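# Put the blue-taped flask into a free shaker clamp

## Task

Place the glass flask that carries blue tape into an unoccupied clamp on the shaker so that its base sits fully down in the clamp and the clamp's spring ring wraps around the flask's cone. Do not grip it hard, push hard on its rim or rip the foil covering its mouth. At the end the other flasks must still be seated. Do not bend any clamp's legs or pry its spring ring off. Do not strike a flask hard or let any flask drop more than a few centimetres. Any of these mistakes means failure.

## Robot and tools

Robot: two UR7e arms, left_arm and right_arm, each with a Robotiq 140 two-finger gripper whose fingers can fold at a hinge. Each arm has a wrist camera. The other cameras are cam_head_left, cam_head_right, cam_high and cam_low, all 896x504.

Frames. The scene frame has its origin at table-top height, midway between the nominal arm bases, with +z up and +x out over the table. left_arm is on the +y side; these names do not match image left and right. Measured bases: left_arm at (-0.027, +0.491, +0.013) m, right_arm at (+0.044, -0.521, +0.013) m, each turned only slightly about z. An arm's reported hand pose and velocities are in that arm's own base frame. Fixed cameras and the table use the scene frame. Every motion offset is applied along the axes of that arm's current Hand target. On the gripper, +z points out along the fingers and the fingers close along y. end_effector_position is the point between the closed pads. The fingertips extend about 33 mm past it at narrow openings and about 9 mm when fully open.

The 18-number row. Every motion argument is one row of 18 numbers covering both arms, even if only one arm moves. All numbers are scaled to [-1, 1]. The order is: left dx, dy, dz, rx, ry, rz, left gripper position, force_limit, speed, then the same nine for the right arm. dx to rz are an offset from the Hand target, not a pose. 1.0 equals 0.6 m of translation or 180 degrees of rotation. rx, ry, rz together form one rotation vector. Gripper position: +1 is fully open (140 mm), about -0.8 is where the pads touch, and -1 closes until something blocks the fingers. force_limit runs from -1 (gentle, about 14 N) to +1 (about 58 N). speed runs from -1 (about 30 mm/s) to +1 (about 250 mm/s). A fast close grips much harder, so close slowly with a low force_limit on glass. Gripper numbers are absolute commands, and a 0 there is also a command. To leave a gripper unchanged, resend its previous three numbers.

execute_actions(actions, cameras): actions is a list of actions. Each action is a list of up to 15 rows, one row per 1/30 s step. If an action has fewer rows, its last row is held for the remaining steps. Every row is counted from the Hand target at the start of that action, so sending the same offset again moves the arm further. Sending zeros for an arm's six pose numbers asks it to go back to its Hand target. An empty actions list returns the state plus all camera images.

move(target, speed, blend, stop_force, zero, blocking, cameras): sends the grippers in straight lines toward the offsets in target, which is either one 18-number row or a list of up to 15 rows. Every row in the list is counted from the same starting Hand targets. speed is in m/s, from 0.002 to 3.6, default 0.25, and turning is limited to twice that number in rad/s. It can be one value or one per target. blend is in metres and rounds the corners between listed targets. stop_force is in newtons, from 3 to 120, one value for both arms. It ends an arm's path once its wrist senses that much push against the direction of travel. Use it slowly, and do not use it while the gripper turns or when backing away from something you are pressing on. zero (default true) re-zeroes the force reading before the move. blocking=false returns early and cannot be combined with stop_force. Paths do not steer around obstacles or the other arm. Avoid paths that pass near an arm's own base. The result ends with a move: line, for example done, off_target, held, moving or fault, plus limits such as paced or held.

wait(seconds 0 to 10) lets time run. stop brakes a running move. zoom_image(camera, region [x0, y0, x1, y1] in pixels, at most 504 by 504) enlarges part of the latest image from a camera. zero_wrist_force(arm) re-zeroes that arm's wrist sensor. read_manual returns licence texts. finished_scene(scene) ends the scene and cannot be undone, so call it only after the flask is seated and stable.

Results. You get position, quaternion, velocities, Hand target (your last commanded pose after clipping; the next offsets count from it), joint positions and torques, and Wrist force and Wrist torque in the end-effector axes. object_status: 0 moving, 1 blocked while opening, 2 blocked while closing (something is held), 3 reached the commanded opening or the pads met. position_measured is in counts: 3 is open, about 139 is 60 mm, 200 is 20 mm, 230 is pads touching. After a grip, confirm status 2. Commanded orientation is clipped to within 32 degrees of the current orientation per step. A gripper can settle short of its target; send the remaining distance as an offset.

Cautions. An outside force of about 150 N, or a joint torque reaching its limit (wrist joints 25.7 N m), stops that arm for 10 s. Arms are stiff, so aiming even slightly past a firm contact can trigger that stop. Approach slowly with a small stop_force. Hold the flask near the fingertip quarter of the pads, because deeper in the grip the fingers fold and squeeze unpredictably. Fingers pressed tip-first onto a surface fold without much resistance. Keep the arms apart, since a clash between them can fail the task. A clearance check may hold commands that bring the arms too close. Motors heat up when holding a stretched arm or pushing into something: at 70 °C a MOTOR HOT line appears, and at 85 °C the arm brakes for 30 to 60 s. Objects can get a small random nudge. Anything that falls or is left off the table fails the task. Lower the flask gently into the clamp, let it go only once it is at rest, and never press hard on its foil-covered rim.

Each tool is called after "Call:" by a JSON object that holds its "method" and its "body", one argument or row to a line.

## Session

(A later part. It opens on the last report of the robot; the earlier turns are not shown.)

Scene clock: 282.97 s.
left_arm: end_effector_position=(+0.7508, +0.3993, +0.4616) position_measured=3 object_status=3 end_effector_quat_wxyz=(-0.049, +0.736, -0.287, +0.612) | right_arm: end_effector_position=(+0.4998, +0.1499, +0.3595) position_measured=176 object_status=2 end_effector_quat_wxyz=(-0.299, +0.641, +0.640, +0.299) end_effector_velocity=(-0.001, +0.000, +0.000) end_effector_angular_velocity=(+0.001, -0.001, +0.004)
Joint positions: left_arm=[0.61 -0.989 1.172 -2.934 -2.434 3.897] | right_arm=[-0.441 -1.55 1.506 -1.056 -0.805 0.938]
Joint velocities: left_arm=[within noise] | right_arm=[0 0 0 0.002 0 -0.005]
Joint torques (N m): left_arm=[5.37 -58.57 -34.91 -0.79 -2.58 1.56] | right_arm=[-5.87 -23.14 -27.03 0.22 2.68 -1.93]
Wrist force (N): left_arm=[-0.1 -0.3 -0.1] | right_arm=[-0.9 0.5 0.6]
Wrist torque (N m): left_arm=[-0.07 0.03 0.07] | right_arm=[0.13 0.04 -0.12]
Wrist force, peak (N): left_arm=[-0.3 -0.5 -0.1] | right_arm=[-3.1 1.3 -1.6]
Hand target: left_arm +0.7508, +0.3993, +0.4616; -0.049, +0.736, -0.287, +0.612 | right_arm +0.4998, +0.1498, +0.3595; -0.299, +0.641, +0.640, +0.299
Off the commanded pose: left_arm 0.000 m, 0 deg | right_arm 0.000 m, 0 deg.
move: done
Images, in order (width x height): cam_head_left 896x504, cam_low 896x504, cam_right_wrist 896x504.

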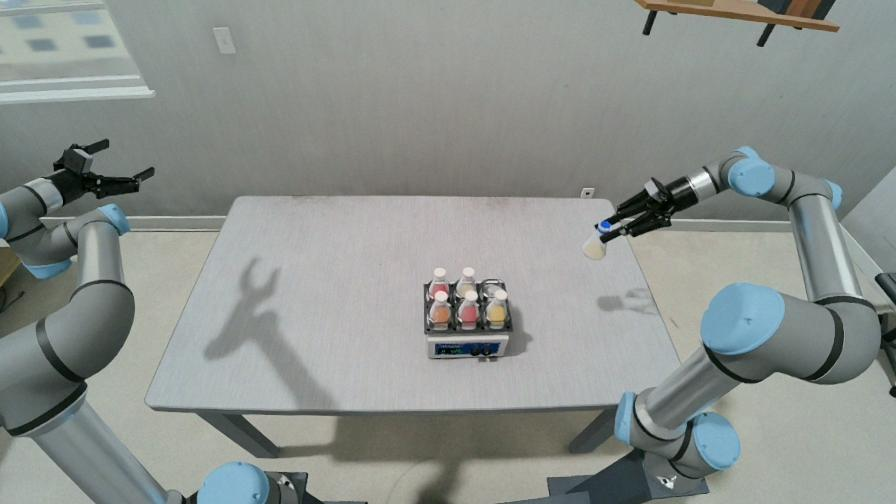

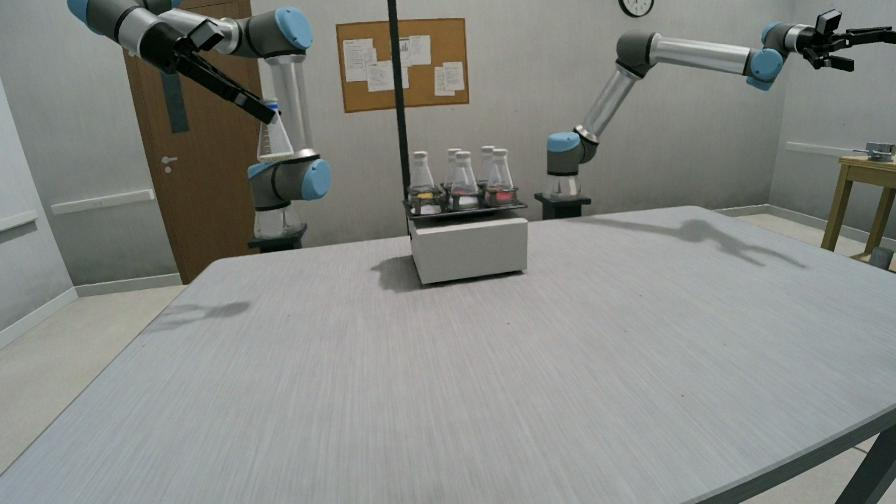

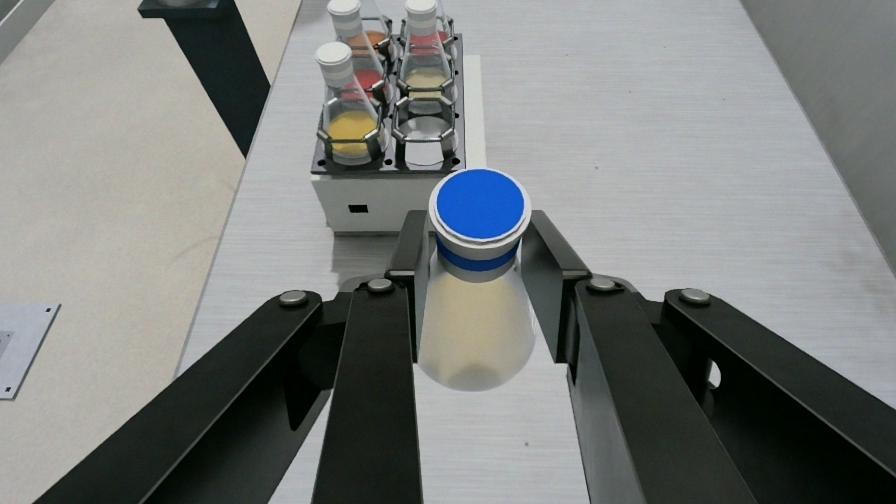

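Call:
{"method": "move", "body": {
  "target": [
    [0,0,0,0,0,0,1,1,1,0.2478,-0.0633,0.373,0,0,0,-1,-1,-1],
    [0,0,0,0,0,0,1,1,1,0.1993,-0.0633,0.4137,0,0,0,-1,-1,-1]
  ],
  "speed": [0.2,0.1],
  "cameras": ["cam_right_wrist","cam_head_left","cam_head_right","cam_low","cam_high"]
}}

Call:
{"method": "zoom_image", "body": {
  "camera": "cam_right_wrist",
  "region": [340, 150, 620, 420]
}}

Call:
{"method": "zoom_image", "body": {
  "camera": "cam_head_left",
  "region": [410, 250, 530, 360]
}}

Call:
{"method": "zoom_image", "body": {
  "camera": "cam_low",
  "region": [390, 110, 550, 230]
}}

Call:
{"method": "zoom_image", "body": {
  "camera": "cam_high",
  "region": [390, 160, 530, 290]
}}

Scene clock: 331.13 s.
left_arm: end_effector_position=(+0.7508, +0.3993, +0.4616) position_measured=3 object_status=3 end_effector_quat_wxyz=(-0.049, +0.736, -0.287, +0.612) | right_arm: end_effector_position=(+0.4620, +0.4169, +0.2918) position_measured=176 object_status=2 end_effector_quat_wxyz=(-0.299, +0.641, +0.640, +0.299)
Joint positions: left_arm=[0.61 -0.989 1.172 -2.934 -2.434 3.897] | right_arm=[0.096 -1.569 1.846 -1.962 -0.703 1.721]
Joint torques (N m): left_arm=[5.34 -55.16 -34.12 -0.78 -2.28 1.55] | right_arm=[5.84 -35.6 -34.52 -2.08 4.15 1.57]
Wrist force (N): left_arm=[0.0 -0.3 0.1] | right_arm=[-0.7 0.1 0.6]
Wrist torque (N m): left_arm=[-0.07 0.01 0.07] | right_arm=[0.09 0.01 -0.12]
Wrist force, peak (N): left_arm=[-0.3 -0.6 0.3] | right_arm=[-2.7 0.7 -1.8]
Hand target: left_arm +0.7508, +0.3993, +0.4616; -0.049, +0.736, -0.287, +0.612 | right_arm +0.4620, +0.4169, +0.2919; -0.299, +0.641, +0.640, +0.299
Off the commanded pose: left_arm 0.000 m, 0 deg | right_arm 0.000 m, 0 deg.
move: done
Images, in order (width x height): cam_head_left 896x504, cam_head_right 896x504, cam_high 896x504, cam_low 896x504, cam_right_wrist 896x504.

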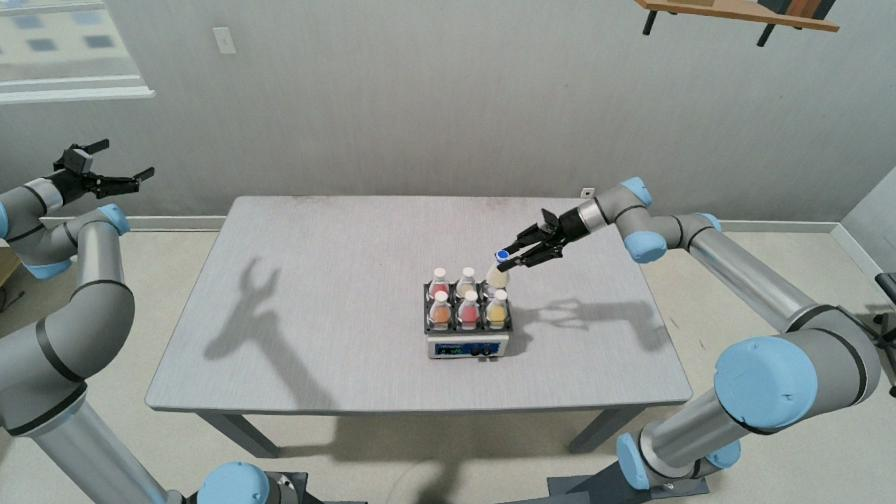

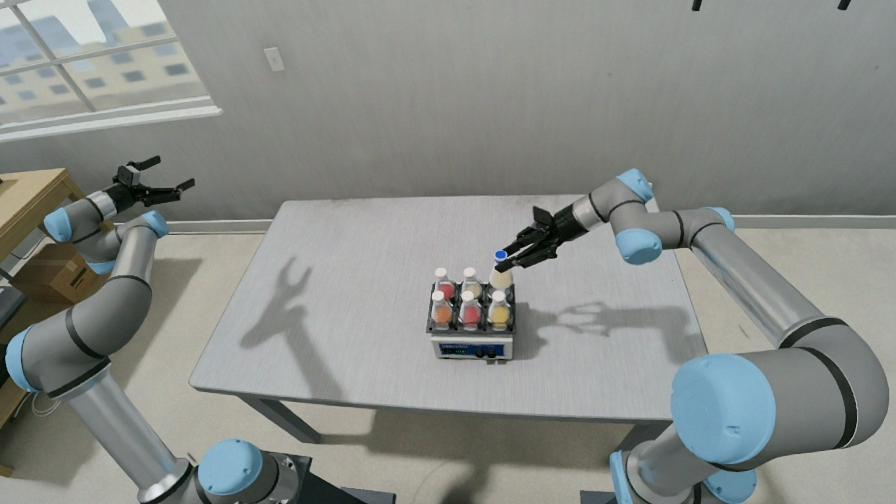

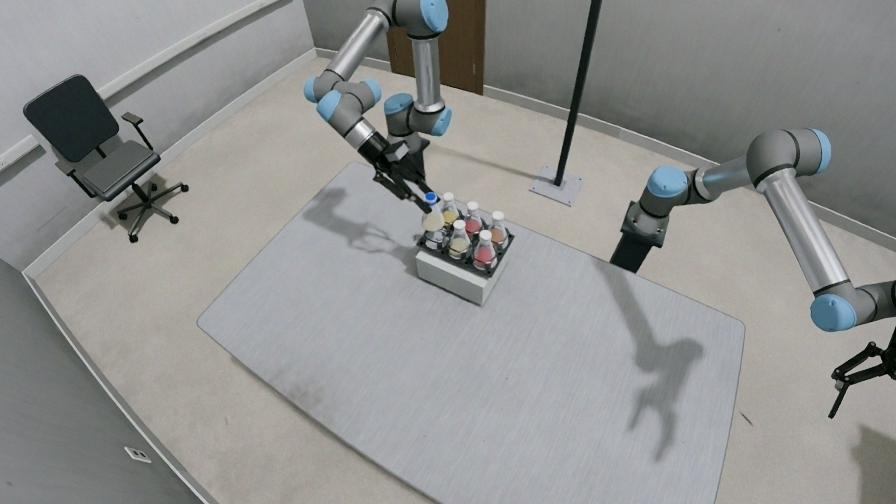

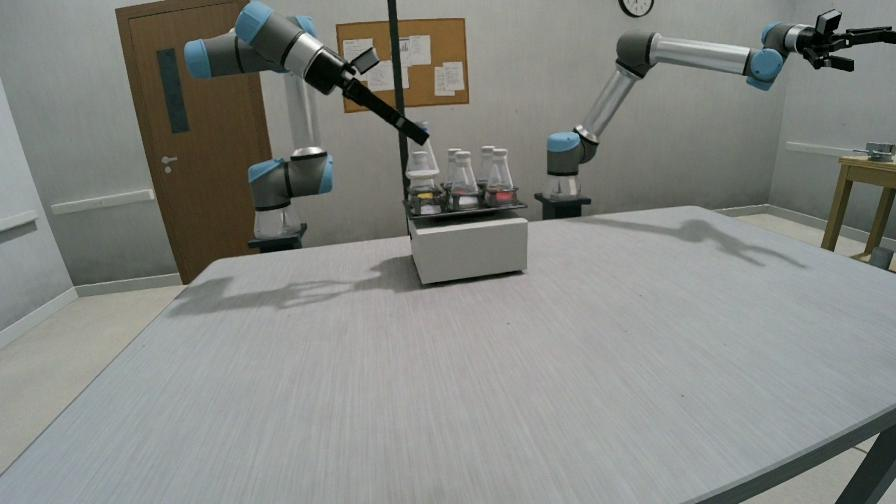

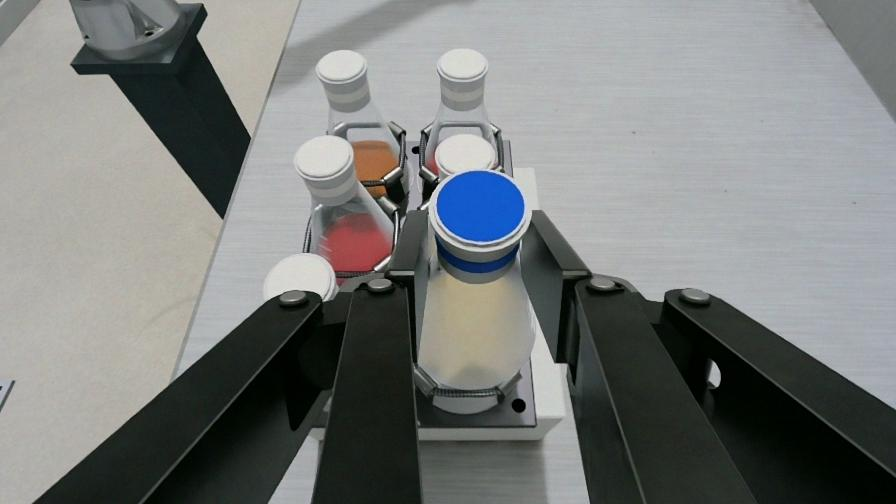

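Scaled by 1.800 from the camera's 896x504 image, which has a finer 1280x720 frame.

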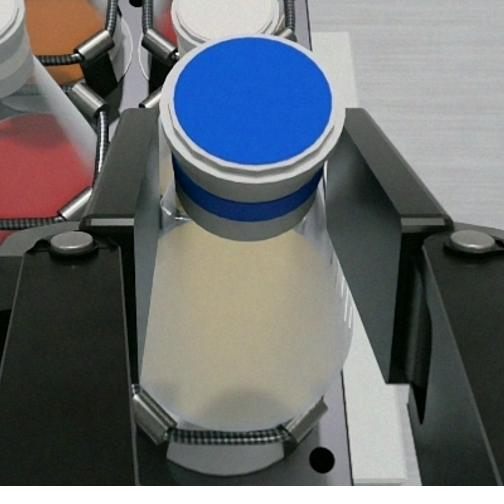

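Scaled by 4.200 from the camera's 896x504 image, which has a finer 1280x720 frame.

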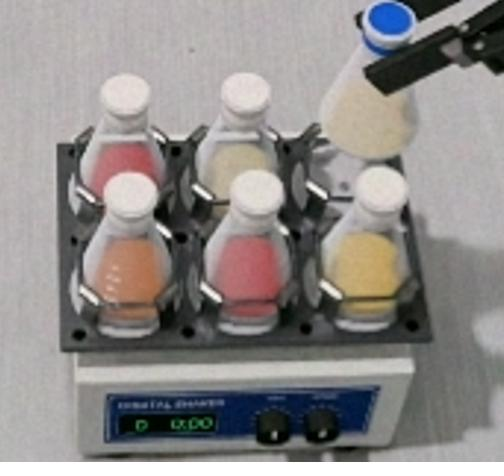

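Scaled by 3.150 from the camera's 896x504 image, which has a finer 1280x720 frame.

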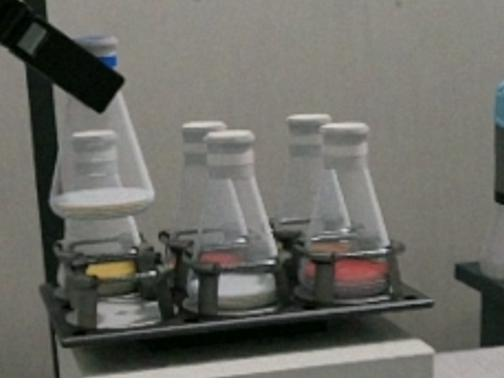

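Scaled by 3.600 from the camera's 896x504 image, which has a finer 1280x720 frame.

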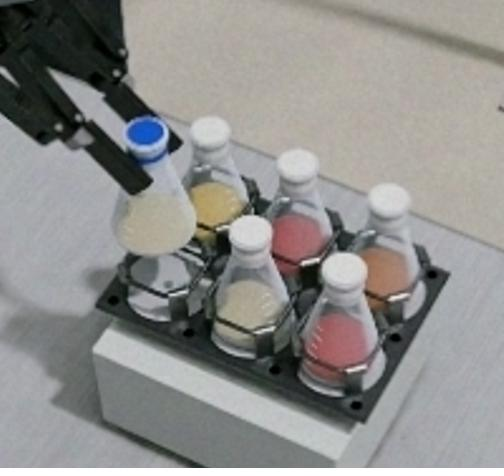

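Call:
{"method": "move", "body": {
  "target": [
    [0,0,0,0,0,0,1,1,1,0,-0.005,0,0,0,0,-1,-1,-1],
    [0,0,0,0,0,0,1,1,1,-0.0843,-0.005,0.0707,0,0,0,-1,-1,-1]
  ],
  "speed": 0.02,
  "stop_force": 12,
  "cameras": ["cam_right_wrist","cam_low"]
}}

Call:
{"method": "zoom_image", "body": {
  "camera": "cam_right_wrist",
  "region": [340, 150, 620, 420]
}}

Call:
{"method": "zoom_image", "body": {
  "camera": "cam_low",
  "region": [390, 110, 550, 230]
}}

Scene clock: 353.20 s.
left_arm: end_effector_position=(+0.7508, +0.3993, +0.4616) position_measured=3 object_status=3 end_effector_quat_wxyz=(-0.049, +0.736, -0.287, +0.612) | right_arm: end_effector_position=(+0.4590, +0.4169, +0.2558) position_measured=176 object_status=2 end_effector_quat_wxyz=(-0.299, +0.641, +0.640, +0.299)
Joint positions: left_arm=[0.61 -0.989 1.172 -2.934 -2.434 3.897] | right_arm=[0.097 -1.548 1.922 -2.06 -0.703 1.722]
Joint torques (N m): left_arm=[5.77 -53.77 -33.91 -0.92 -2.46 1.12] | right_arm=[2.65 -30.34 -30.26 -3.31 -3.39 -0.16]
Wrist force (N): left_arm=[-0.1 -0.3 -0.2] | right_arm=[12.5 1.8 -4.3]
Wrist torque (N m): left_arm=[-0.07 0.04 0.07] | right_arm=[0.11 -0.19 -0.04]
Wrist force, peak (N): left_arm=[-0.1 -0.5 0.2] | right_arm=[21.3 2.6 -7.3]
Hand target: left_arm +0.7508, +0.3993, +0.4616; -0.049, +0.736, -0.287, +0.612 | right_arm +0.4590, +0.4169, +0.2558; -0.299, +0.641, +0.640, +0.299 (not the last commanded pose)
Off the commanded pose: left_arm 0.000 m, 0 deg | right_arm 0.030 m, 0 deg.
move: contact (right_arm); path passed 1 of 2 targets
Images, in order (width x height): cam_low 896x504, cam_right_wrist 896x504.

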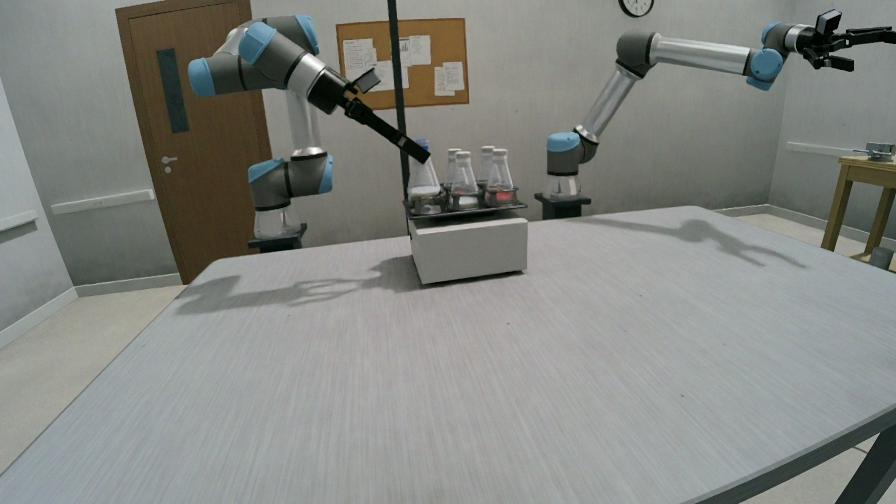

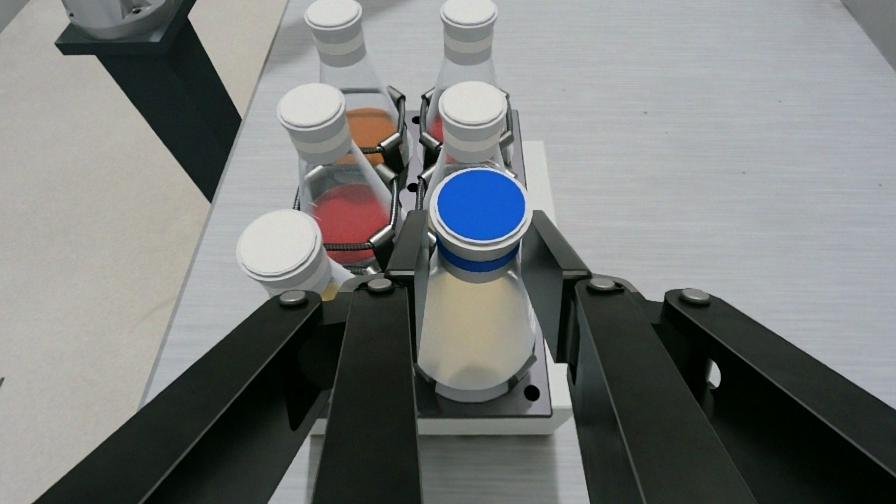

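Scaled by 1.800 from the camera's 896x504 image, which has a finer 1280x720 frame.

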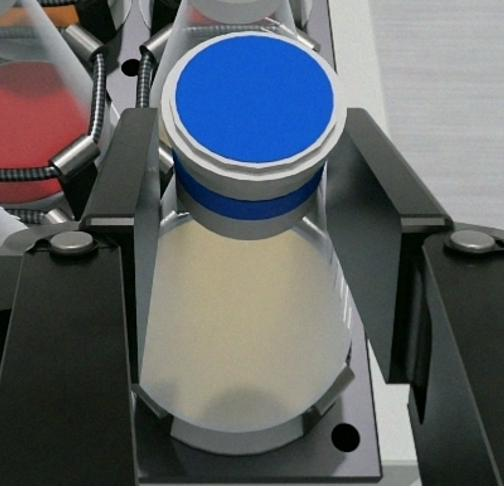

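Scaled by 3.150 from the camera's 896x504 image, which has a finer 1280x720 frame.

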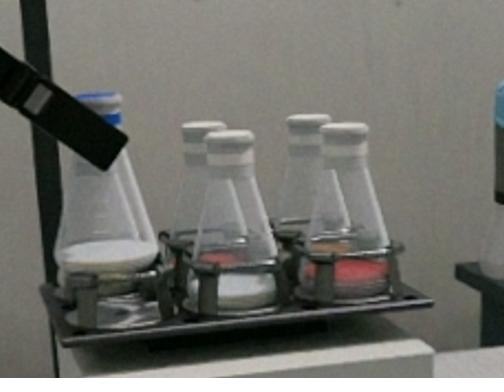

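Call:
{"method": "move", "body": {
  "target": [0,0,0,0,0,0,1,1,1,0.0155,0,-0.0022,0,0,0,-1,-1,-1],
  "speed": 0.04,
  "cameras": ["cam_low"]
}}

Call:
{"method": "zoom_image", "body": {
  "camera": "cam_low",
  "region": [390, 110, 550, 230]
}}

Call:
{"method": "move", "body": {
  "target": [0,0,0,0,0,0,1,1,1,-0.051,0,0.0429,0,0,0,-1,-1,-1],
  "speed": 0.015,
  "stop_force": 15,
  "cameras": ["cam_right_wrist","cam_low"]
}}

Call:
{"method": "zoom_image", "body": {
  "camera": "cam_low",
  "region": [390, 110, 550, 230]
}}

Call:
{"method": "zoom_image", "body": {
  "camera": "cam_right_wrist",
  "region": [340, 150, 620, 420]
}}

Scene clock: 383.67 s.
left_arm: end_effector_position=(+0.7508, +0.3993, +0.4616) position_measured=3 object_status=3 end_effector_quat_wxyz=(-0.049, +0.736, -0.287, +0.612) | right_arm: end_effector_position=(+0.4590, +0.4220, +0.2639) position_measured=176 object_status=2 end_effector_quat_wxyz=(-0.299, +0.641, +0.640, +0.299)
Joint positions: left_arm=[0.61 -0.989 1.172 -2.934 -2.434 3.897] | right_arm=[0.107 -1.549 1.904 -2.054 -0.704 1.738]
Joint torques (N m): left_arm=[5.35 -53.08 -35.46 -1.17 -2.32 1.12] | right_arm=[-7.19 -32.08 -14.31 -2.64 -0.27 -1.73]
Wrist force (N): left_arm=[-0.2 -0.2 0.0] | right_arm=[-1.0 0.1 0.6]
Wrist torque (N m): left_arm=[-0.07 0.04 0.07] | right_arm=[0.09 0.06 -0.13]
Wrist force, peak (N): left_arm=[-0.1 -0.5 0.2] | right_arm=[12.6 1.9 -4.1]
Hand target: left_arm +0.7508, +0.3993, +0.4616; -0.049, +0.736, -0.287, +0.612 | right_arm +0.4590, +0.4219, +0.2637; -0.299, +0.641, +0.640, +0.299
Off the commanded pose: left_arm 0.000 m, 0 deg | right_arm 0.000 m, 0 deg.
move: done
Images, in order (width x height): cam_low 896x504.

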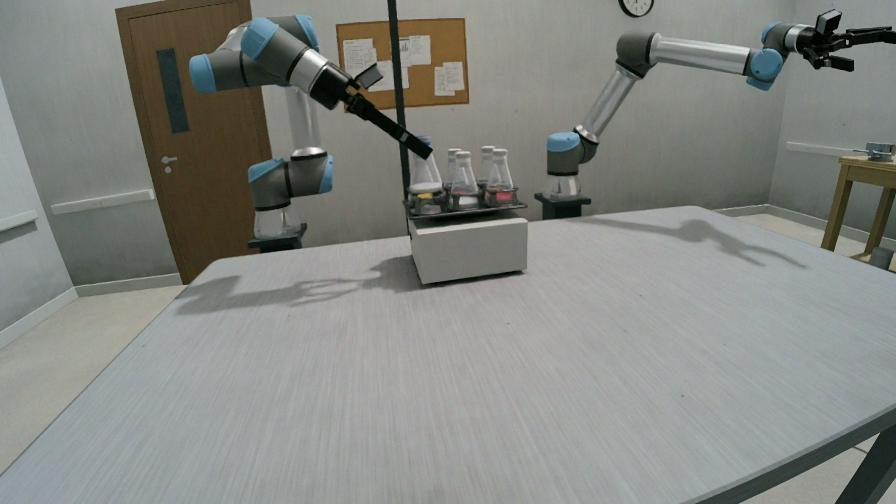

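Scaled by 3.150 from the camera's 896x504 image, which has a finer 1280x720 frame.

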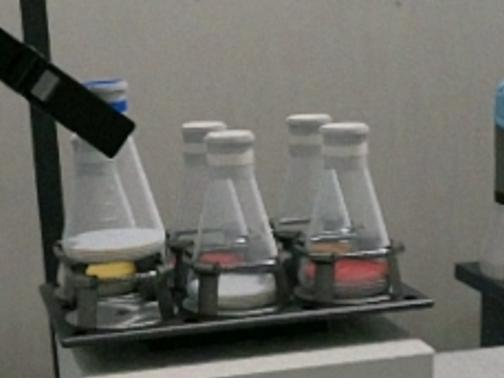

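Scene clock: 385.53 s.
left_arm: end_effector_position=(+0.7508, +0.3993, +0.4616) position_measured=3 object_status=3 end_effector_quat_wxyz=(-0.049, +0.736, -0.287, +0.612) | right_arm: end_effector_position=(+0.4591, +0.4219, +0.2518) position_measured=176 object_status=2 end_effector_quat_wxyz=(-0.299, +0.641, +0.640, +0.299)
Joint positions: left_arm=[0.61 -0.989 1.172 -2.934 -2.434 3.897] | right_arm=[0.107 -1.538 1.926 -2.087 -0.704 1.738]
Joint torques (N m): left_arm=[5.72 -53.92 -34.6 -1.11 -2.29 1.45] | right_arm=[-6.15 -30.97 -29.47 -2.55 -3.5 0.07]
Wrist force (N): left_arm=[-0.1 -0.4 0.0] | right_arm=[11.7 4.0 -3.6]
Wrist torque (N m): left_arm=[-0.10 0.03 0.08] | right_arm=[-0.05 -0.11 -0.20]
Wrist force, peak (N): left_arm=[-0.1 -0.5 0.1] | right_arm=[18.4 4.8 -5.6]
Hand target: left_arm +0.7508, +0.3993, +0.4616; -0.049, +0.736, -0.287, +0.612 | right_arm +0.4591, +0.4219, +0.2518; -0.299, +0.641, +0.640, +0.299 (not the last commanded pose)
Off the commanded pose: left_arm 0.000 m, 0 deg | right_arm 0.028 m, 0 deg.
move: contact (right_arm)
Images, in order (width x height): cam_low 896x504, cam_right_wrist 896x504.

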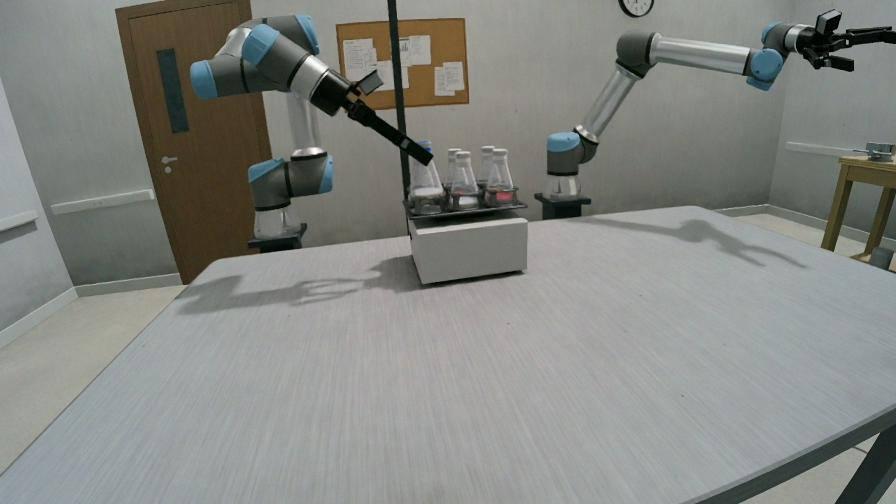

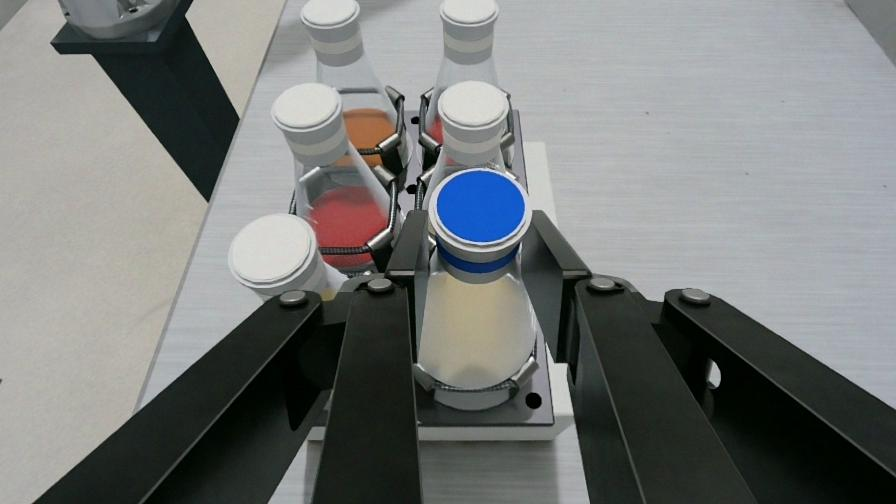

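Scaled by 3.150 from the camera's 896x504 image, which has a finer 1280x720 frame.

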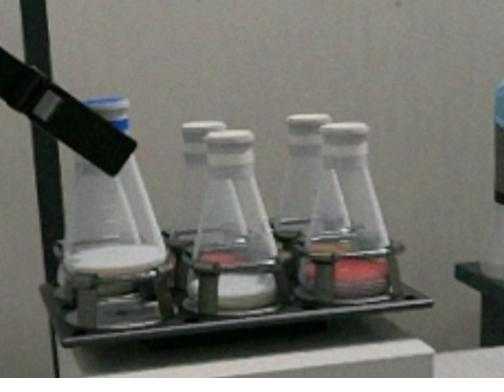

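Scaled by 1.800 from the camera's 896x504 image, which has a finer 1280x720 frame.

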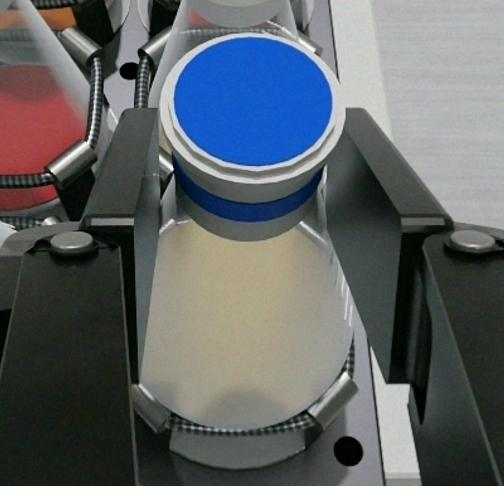

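Call:
{"method": "move", "body": {
  "target": [0,0,0,0,0,0,1,1,1,-0.0383,0.0017,0.0322,0,0,0,-1,-1,-1],
  "speed": 0.01,
  "stop_force": 15,
  "cameras": ["cam_right_wrist","cam_low"]
}}

Call:
{"method": "zoom_image", "body": {
  "camera": "cam_low",
  "region": [390, 110, 550, 230]
}}

Call:
{"method": "zoom_image", "body": {
  "camera": "cam_right_wrist",
  "region": [340, 150, 620, 420]
}}

Scene clock: 403.20 s.
left_arm: end_effector_position=(+0.7508, +0.3993, +0.4616) position_measured=3 object_status=3 end_effector_quat_wxyz=(-0.049, +0.736, -0.287, +0.612) | right_arm: end_effector_position=(+0.4592, +0.4219, +0.2503) position_measured=176 object_status=2 end_effector_quat_wxyz=(-0.299, +0.641, +0.640, +0.299)
Joint positions: left_arm=[0.61 -0.989 1.172 -2.934 -2.434 3.897] | right_arm=[0.107 -1.536 1.929 -2.091 -0.704 1.738]
Joint torques (N m): left_arm=[6.36 -52.44 -34.83 -1.08 -2.65 1.21] | right_arm=[-6.21 -25.48 -23.08 1.97 -5.78 -0.81]
Wrist force (N): left_arm=[-0.1 -0.3 0.0] | right_arm=[25.9 5.8 -8.4]
Wrist torque (N m): left_arm=[-0.07 0.04 0.08] | right_arm=[-0.01 -0.32 -0.12]
Wrist force, peak (N): left_arm=[-0.2 -0.6 0.1] | right_arm=[31.5 6.3 -10.2]
Hand target: left_arm +0.7508, +0.3993, +0.4616; -0.049, +0.736, -0.287, +0.612 | right_arm +0.4592, +0.4219, +0.2503; -0.299, +0.641, +0.640, +0.299 (not the last commanded pose)
Off the commanded pose: left_arm 0.000 m, 0 deg | right_arm 0.029 m, 0 deg.
move: contact (right_arm)
Images, in order (width x height): cam_low 896x504, cam_right_wrist 896x504.

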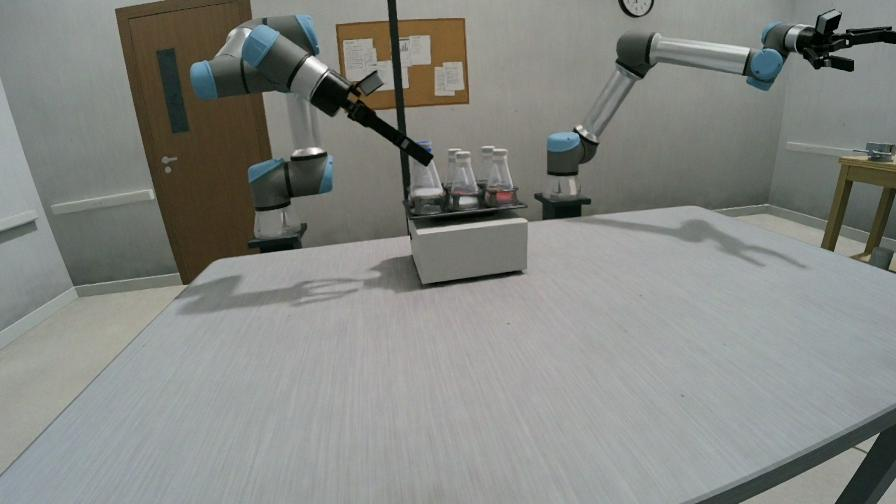

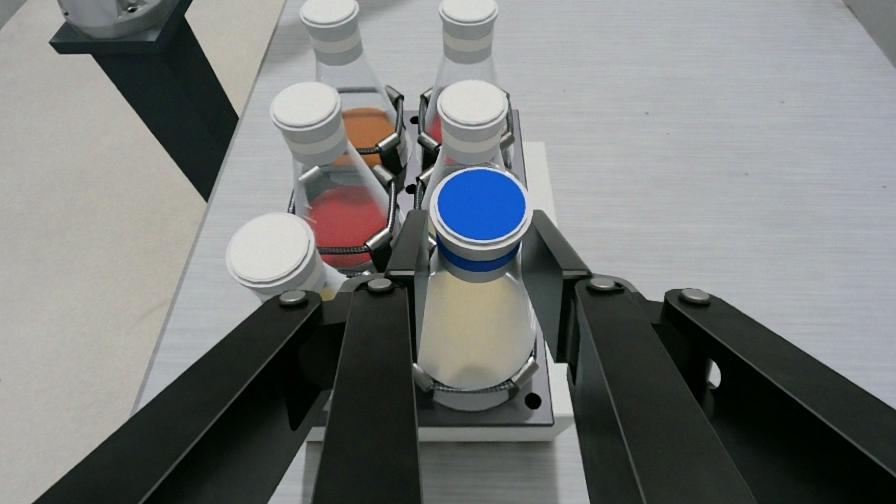

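Scaled by 3.150 from the camera's 896x504 image, which has a finer 1280x720 frame.

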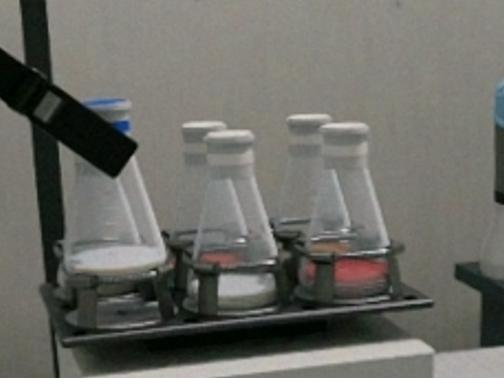

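Scaled by 1.800 from the camera's 896x504 image, which has a finer 1280x720 frame.

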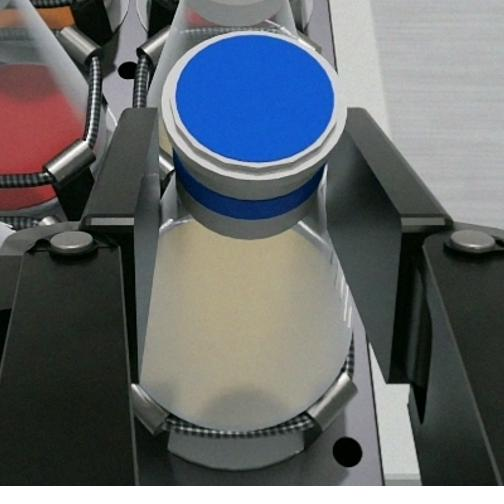

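Call:
{"method": "move", "body": {
  "target": [0,0,0,0,0,0,1,1,1,0.0083,0.0017,0,0,0,0,-1,-1,-1],
  "speed": 0.03
}}

Call:
{"method": "move", "body": {
  "target": [0,0,0,0,0,0,1,1,1,-0.032,0,0.0268,0,0,0,-1,-1,-1],
  "speed": 0.01,
  "stop_force": 24,
  "cameras": ["cam_right_wrist","cam_low"]
}}

Call:
{"method": "zoom_image", "body": {
  "camera": "cam_low",
  "region": [390, 110, 550, 230]
}}

Call:
{"method": "zoom_image", "body": {
  "camera": "cam_right_wrist",
  "region": [340, 150, 620, 420]
}}

Scene clock: 416.90 s.
left_arm: end_effector_position=(+0.7508, +0.3993, +0.4616) position_measured=3 object_status=3 end_effector_quat_wxyz=(-0.049, +0.736, -0.287, +0.612) | right_arm: end_effector_position=(+0.4603, +0.4252, +0.2542) position_measured=176 object_status=2 end_effector_quat_wxyz=(-0.299, +0.641, +0.640, +0.299)
Joint positions: left_arm=[0.61 -0.989 1.172 -2.934 -2.434 3.897] | right_arm=[0.114 -1.534 1.917 -2.09 -0.705 1.748]
Joint torques (N m): left_arm=[4.52 -51.36 -33.96 -1.13 -2.55 1.14] | right_arm=[-1.48 -15.49 -25.14 -1.58 -0.28 0.09]
Wrist force (N): left_arm=[0.0 -0.3 0.2] | right_arm=[-0.8 0.3 0.6]
Wrist torque (N m): left_arm=[-0.07 0.02 0.07] | right_arm=[0.13 0.05 -0.13]
Wrist force, peak (N): left_arm=[-0.3 -0.5 0.1] | right_arm=[26.0 5.8 -8.5]
Hand target: left_arm +0.7508, +0.3993, +0.4616; -0.049, +0.736, -0.287, +0.612 | right_arm +0.4602, +0.4251, +0.2542; -0.299, +0.641, +0.640, +0.299
Off the commanded pose: left_arm 0.000 m, 0 deg | right_arm 0.000 m, 0 deg.
move: done

Scene clock: 418.33 s.
left_arm: end_effector_position=(+0.7508, +0.3993, +0.4616) position_measured=3 object_status=3 end_effector_quat_wxyz=(-0.049, +0.736, -0.287, +0.612) | right_arm: end_effector_position=(+0.4603, +0.4251, +0.2504) position_measured=176 object_status=2 end_effector_quat_wxyz=(-0.299, +0.641, +0.641, +0.300)
Joint positions: left_arm=[0.61 -0.989 1.172 -2.934 -2.434 3.897] | right_arm=[0.113 -1.53 1.924 -2.101 -0.705 1.748]
Joint torques (N m): left_arm=[5.81 -52.34 -34.66 -1.08 -2.57 1.1] | right_arm=[-2.36 -27.6 -27.82 0.16 -3.99 -1.84]
Wrist force (N): left_arm=[-0.1 -0.2 0.1] | right_arm=[12.0 -1.6 -13.4]
Wrist torque (N m): left_arm=[-0.05 0.03 0.08] | right_arm=[0.22 -0.24 -0.09]
Wrist force, peak (N): left_arm=[-0.2 -0.6 0.2] | right_arm=[17.5 -2.7 -20.1]
Hand target: left_arm +0.7508, +0.3993, +0.4616; -0.049, +0.736, -0.287, +0.612 | right_arm +0.4603, +0.4251, +0.2504; -0.299, +0.641, +0.641, +0.300 (not the last commanded pose)
Off the commanded pose: left_arm 0.000 m, 0 deg | right_arm 0.021 m, 0 deg.
move: contact (right_arm)
Images, in order (width x height): cam_low 896x504, cam_right_wrist 896x504.

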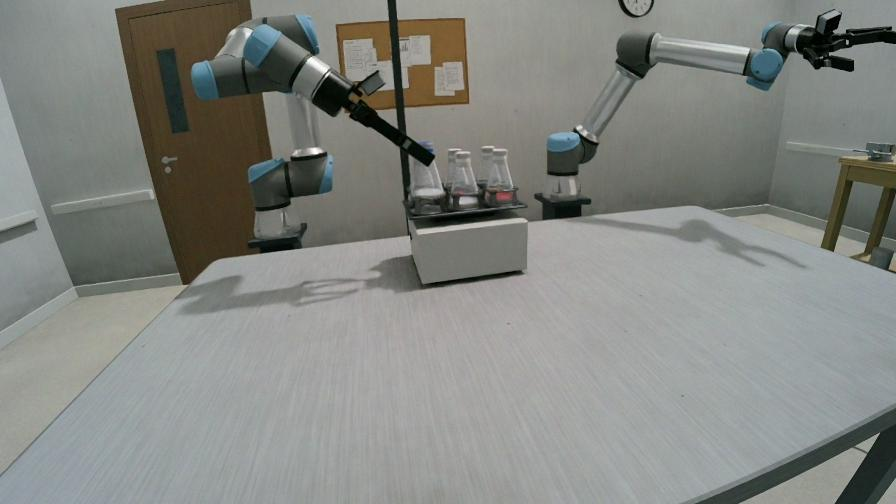

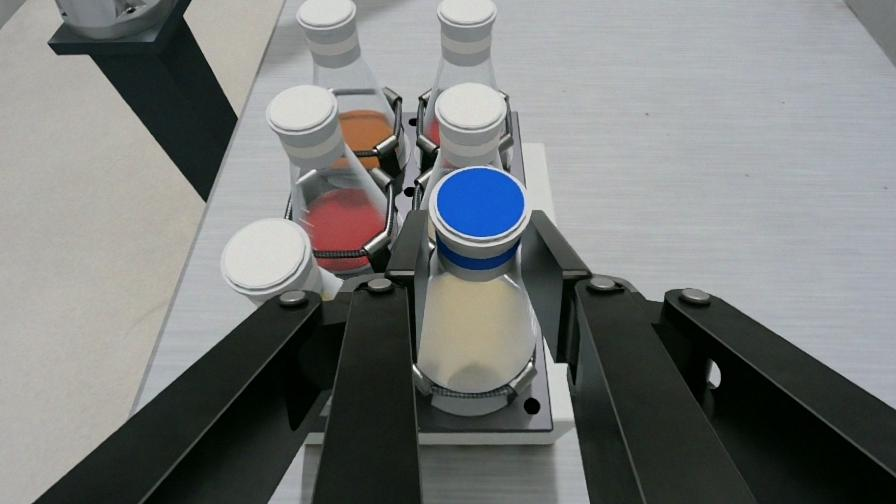

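Scaled by 3.150 from the camera's 896x504 image, which has a finer 1280x720 frame.

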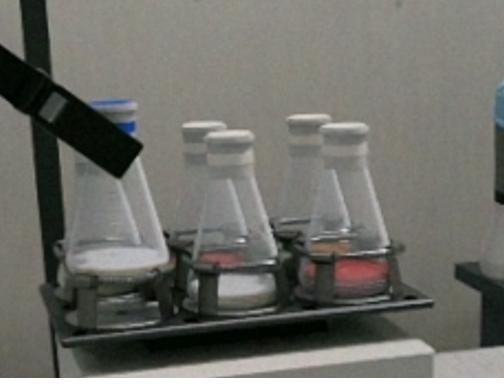

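Scaled by 1.800 from the camera's 896x504 image, which has a finer 1280x720 frame.

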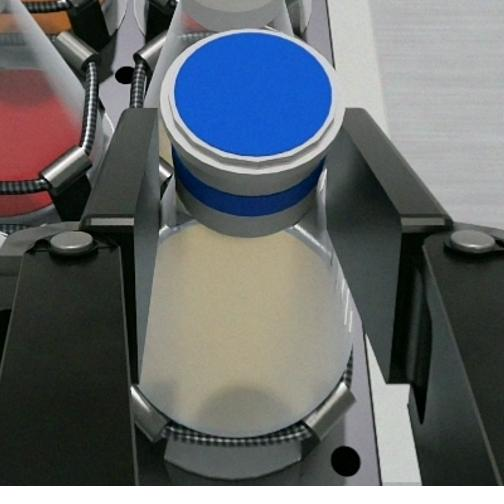

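Call:
{"method": "move", "body": {
  "target": [0,0,0,0,0,0,1,1,1,-0.0265,-0.0005,0.0199,0,0,0,-1,-1,-1],
  "speed": 0.01,
  "stop_force": 20,
  "cameras": ["cam_right_wrist","cam_low"]
}}

Call:
{"method": "zoom_image", "body": {
  "camera": "cam_low",
  "region": [390, 110, 550, 230]
}}

Call:
{"method": "zoom_image", "body": {
  "camera": "cam_right_wrist",
  "region": [340, 150, 620, 420]
}}

Scene clock: 428.97 s.
left_arm: end_effector_position=(+0.7508, +0.3993, +0.4616) position_measured=3 object_status=3 end_effector_quat_wxyz=(-0.049, +0.736, -0.287, +0.612) | right_arm: end_effector_position=(+0.4602, +0.4251, +0.2484) position_measured=176 object_status=2 end_effector_quat_wxyz=(-0.299, +0.641, +0.641, +0.300)
Joint positions: left_arm=[0.61 -0.989 1.172 -2.934 -2.434 3.897] | right_arm=[0.113 -1.529 1.928 -2.107 -0.705 1.747]
Joint torques (N m): left_arm=[5.07 -51.05 -33.84 -1.21 -2.5 0.94] | right_arm=[3.73 -21.79 -22.43 1.75 -6.16 1.76]
Wrist force (N): left_arm=[0.0 -0.3 0.0] | right_arm=[29.1 -1.7 -13.2]
Wrist torque (N m): left_arm=[-0.08 0.00 0.07] | right_arm=[0.27 -0.27 -0.01]
Wrist force, peak (N): left_arm=[-0.1 -0.5 0.3] | right_arm=[34.8 -3.2 -22.4]
Hand target: left_arm +0.7508, +0.3993, +0.4616; -0.049, +0.736, -0.287, +0.612 | right_arm +0.4602, +0.4251, +0.2484; -0.299, +0.641, +0.641, +0.300 (not the last commanded pose)
Off the commanded pose: left_arm 0.000 m, 0 deg | right_arm 0.018 m, 0 deg.
move: contact (right_arm)
Images, in order (width x height): cam_low 896x504, cam_right_wrist 896x504.

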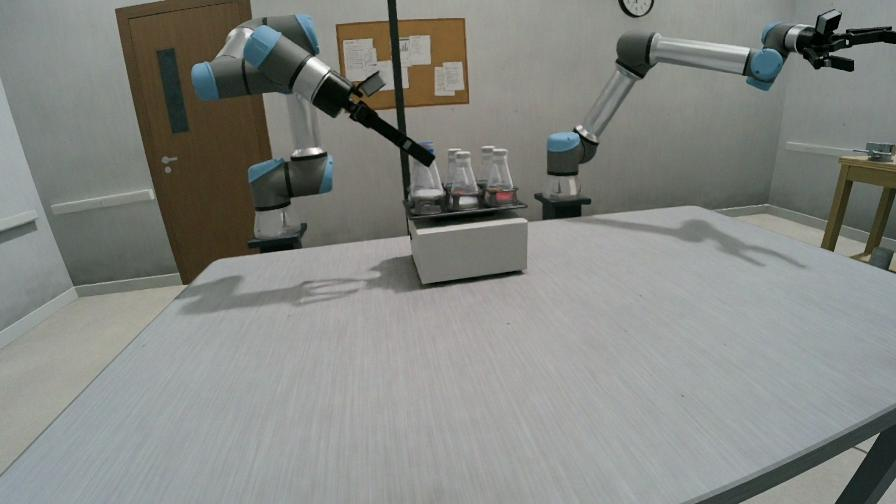

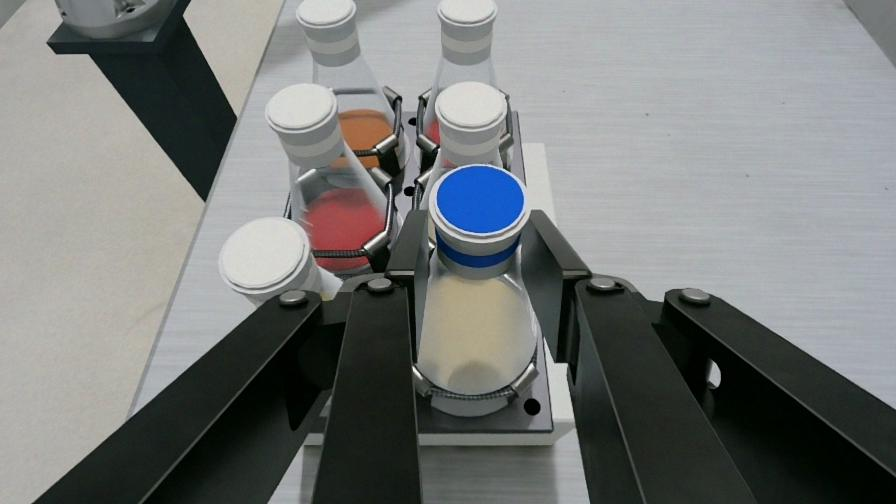

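Scaled by 3.150 from the camera's 896x504 image, which has a finer 1280x720 frame.

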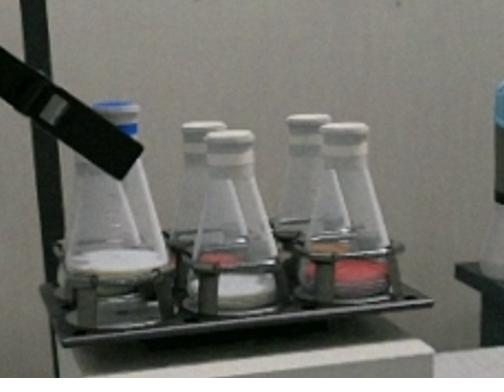

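Scaled by 1.800 from the camera's 896x504 image, which has a finer 1280x720 frame.

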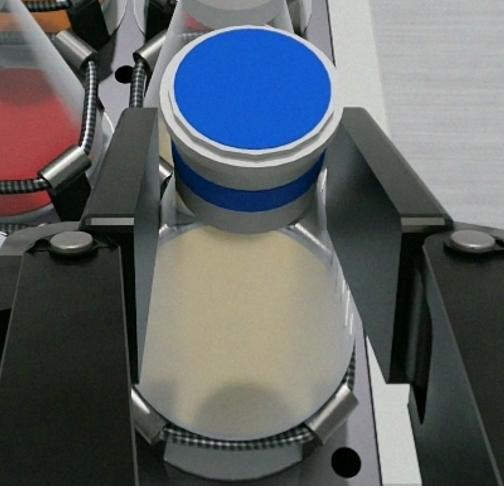

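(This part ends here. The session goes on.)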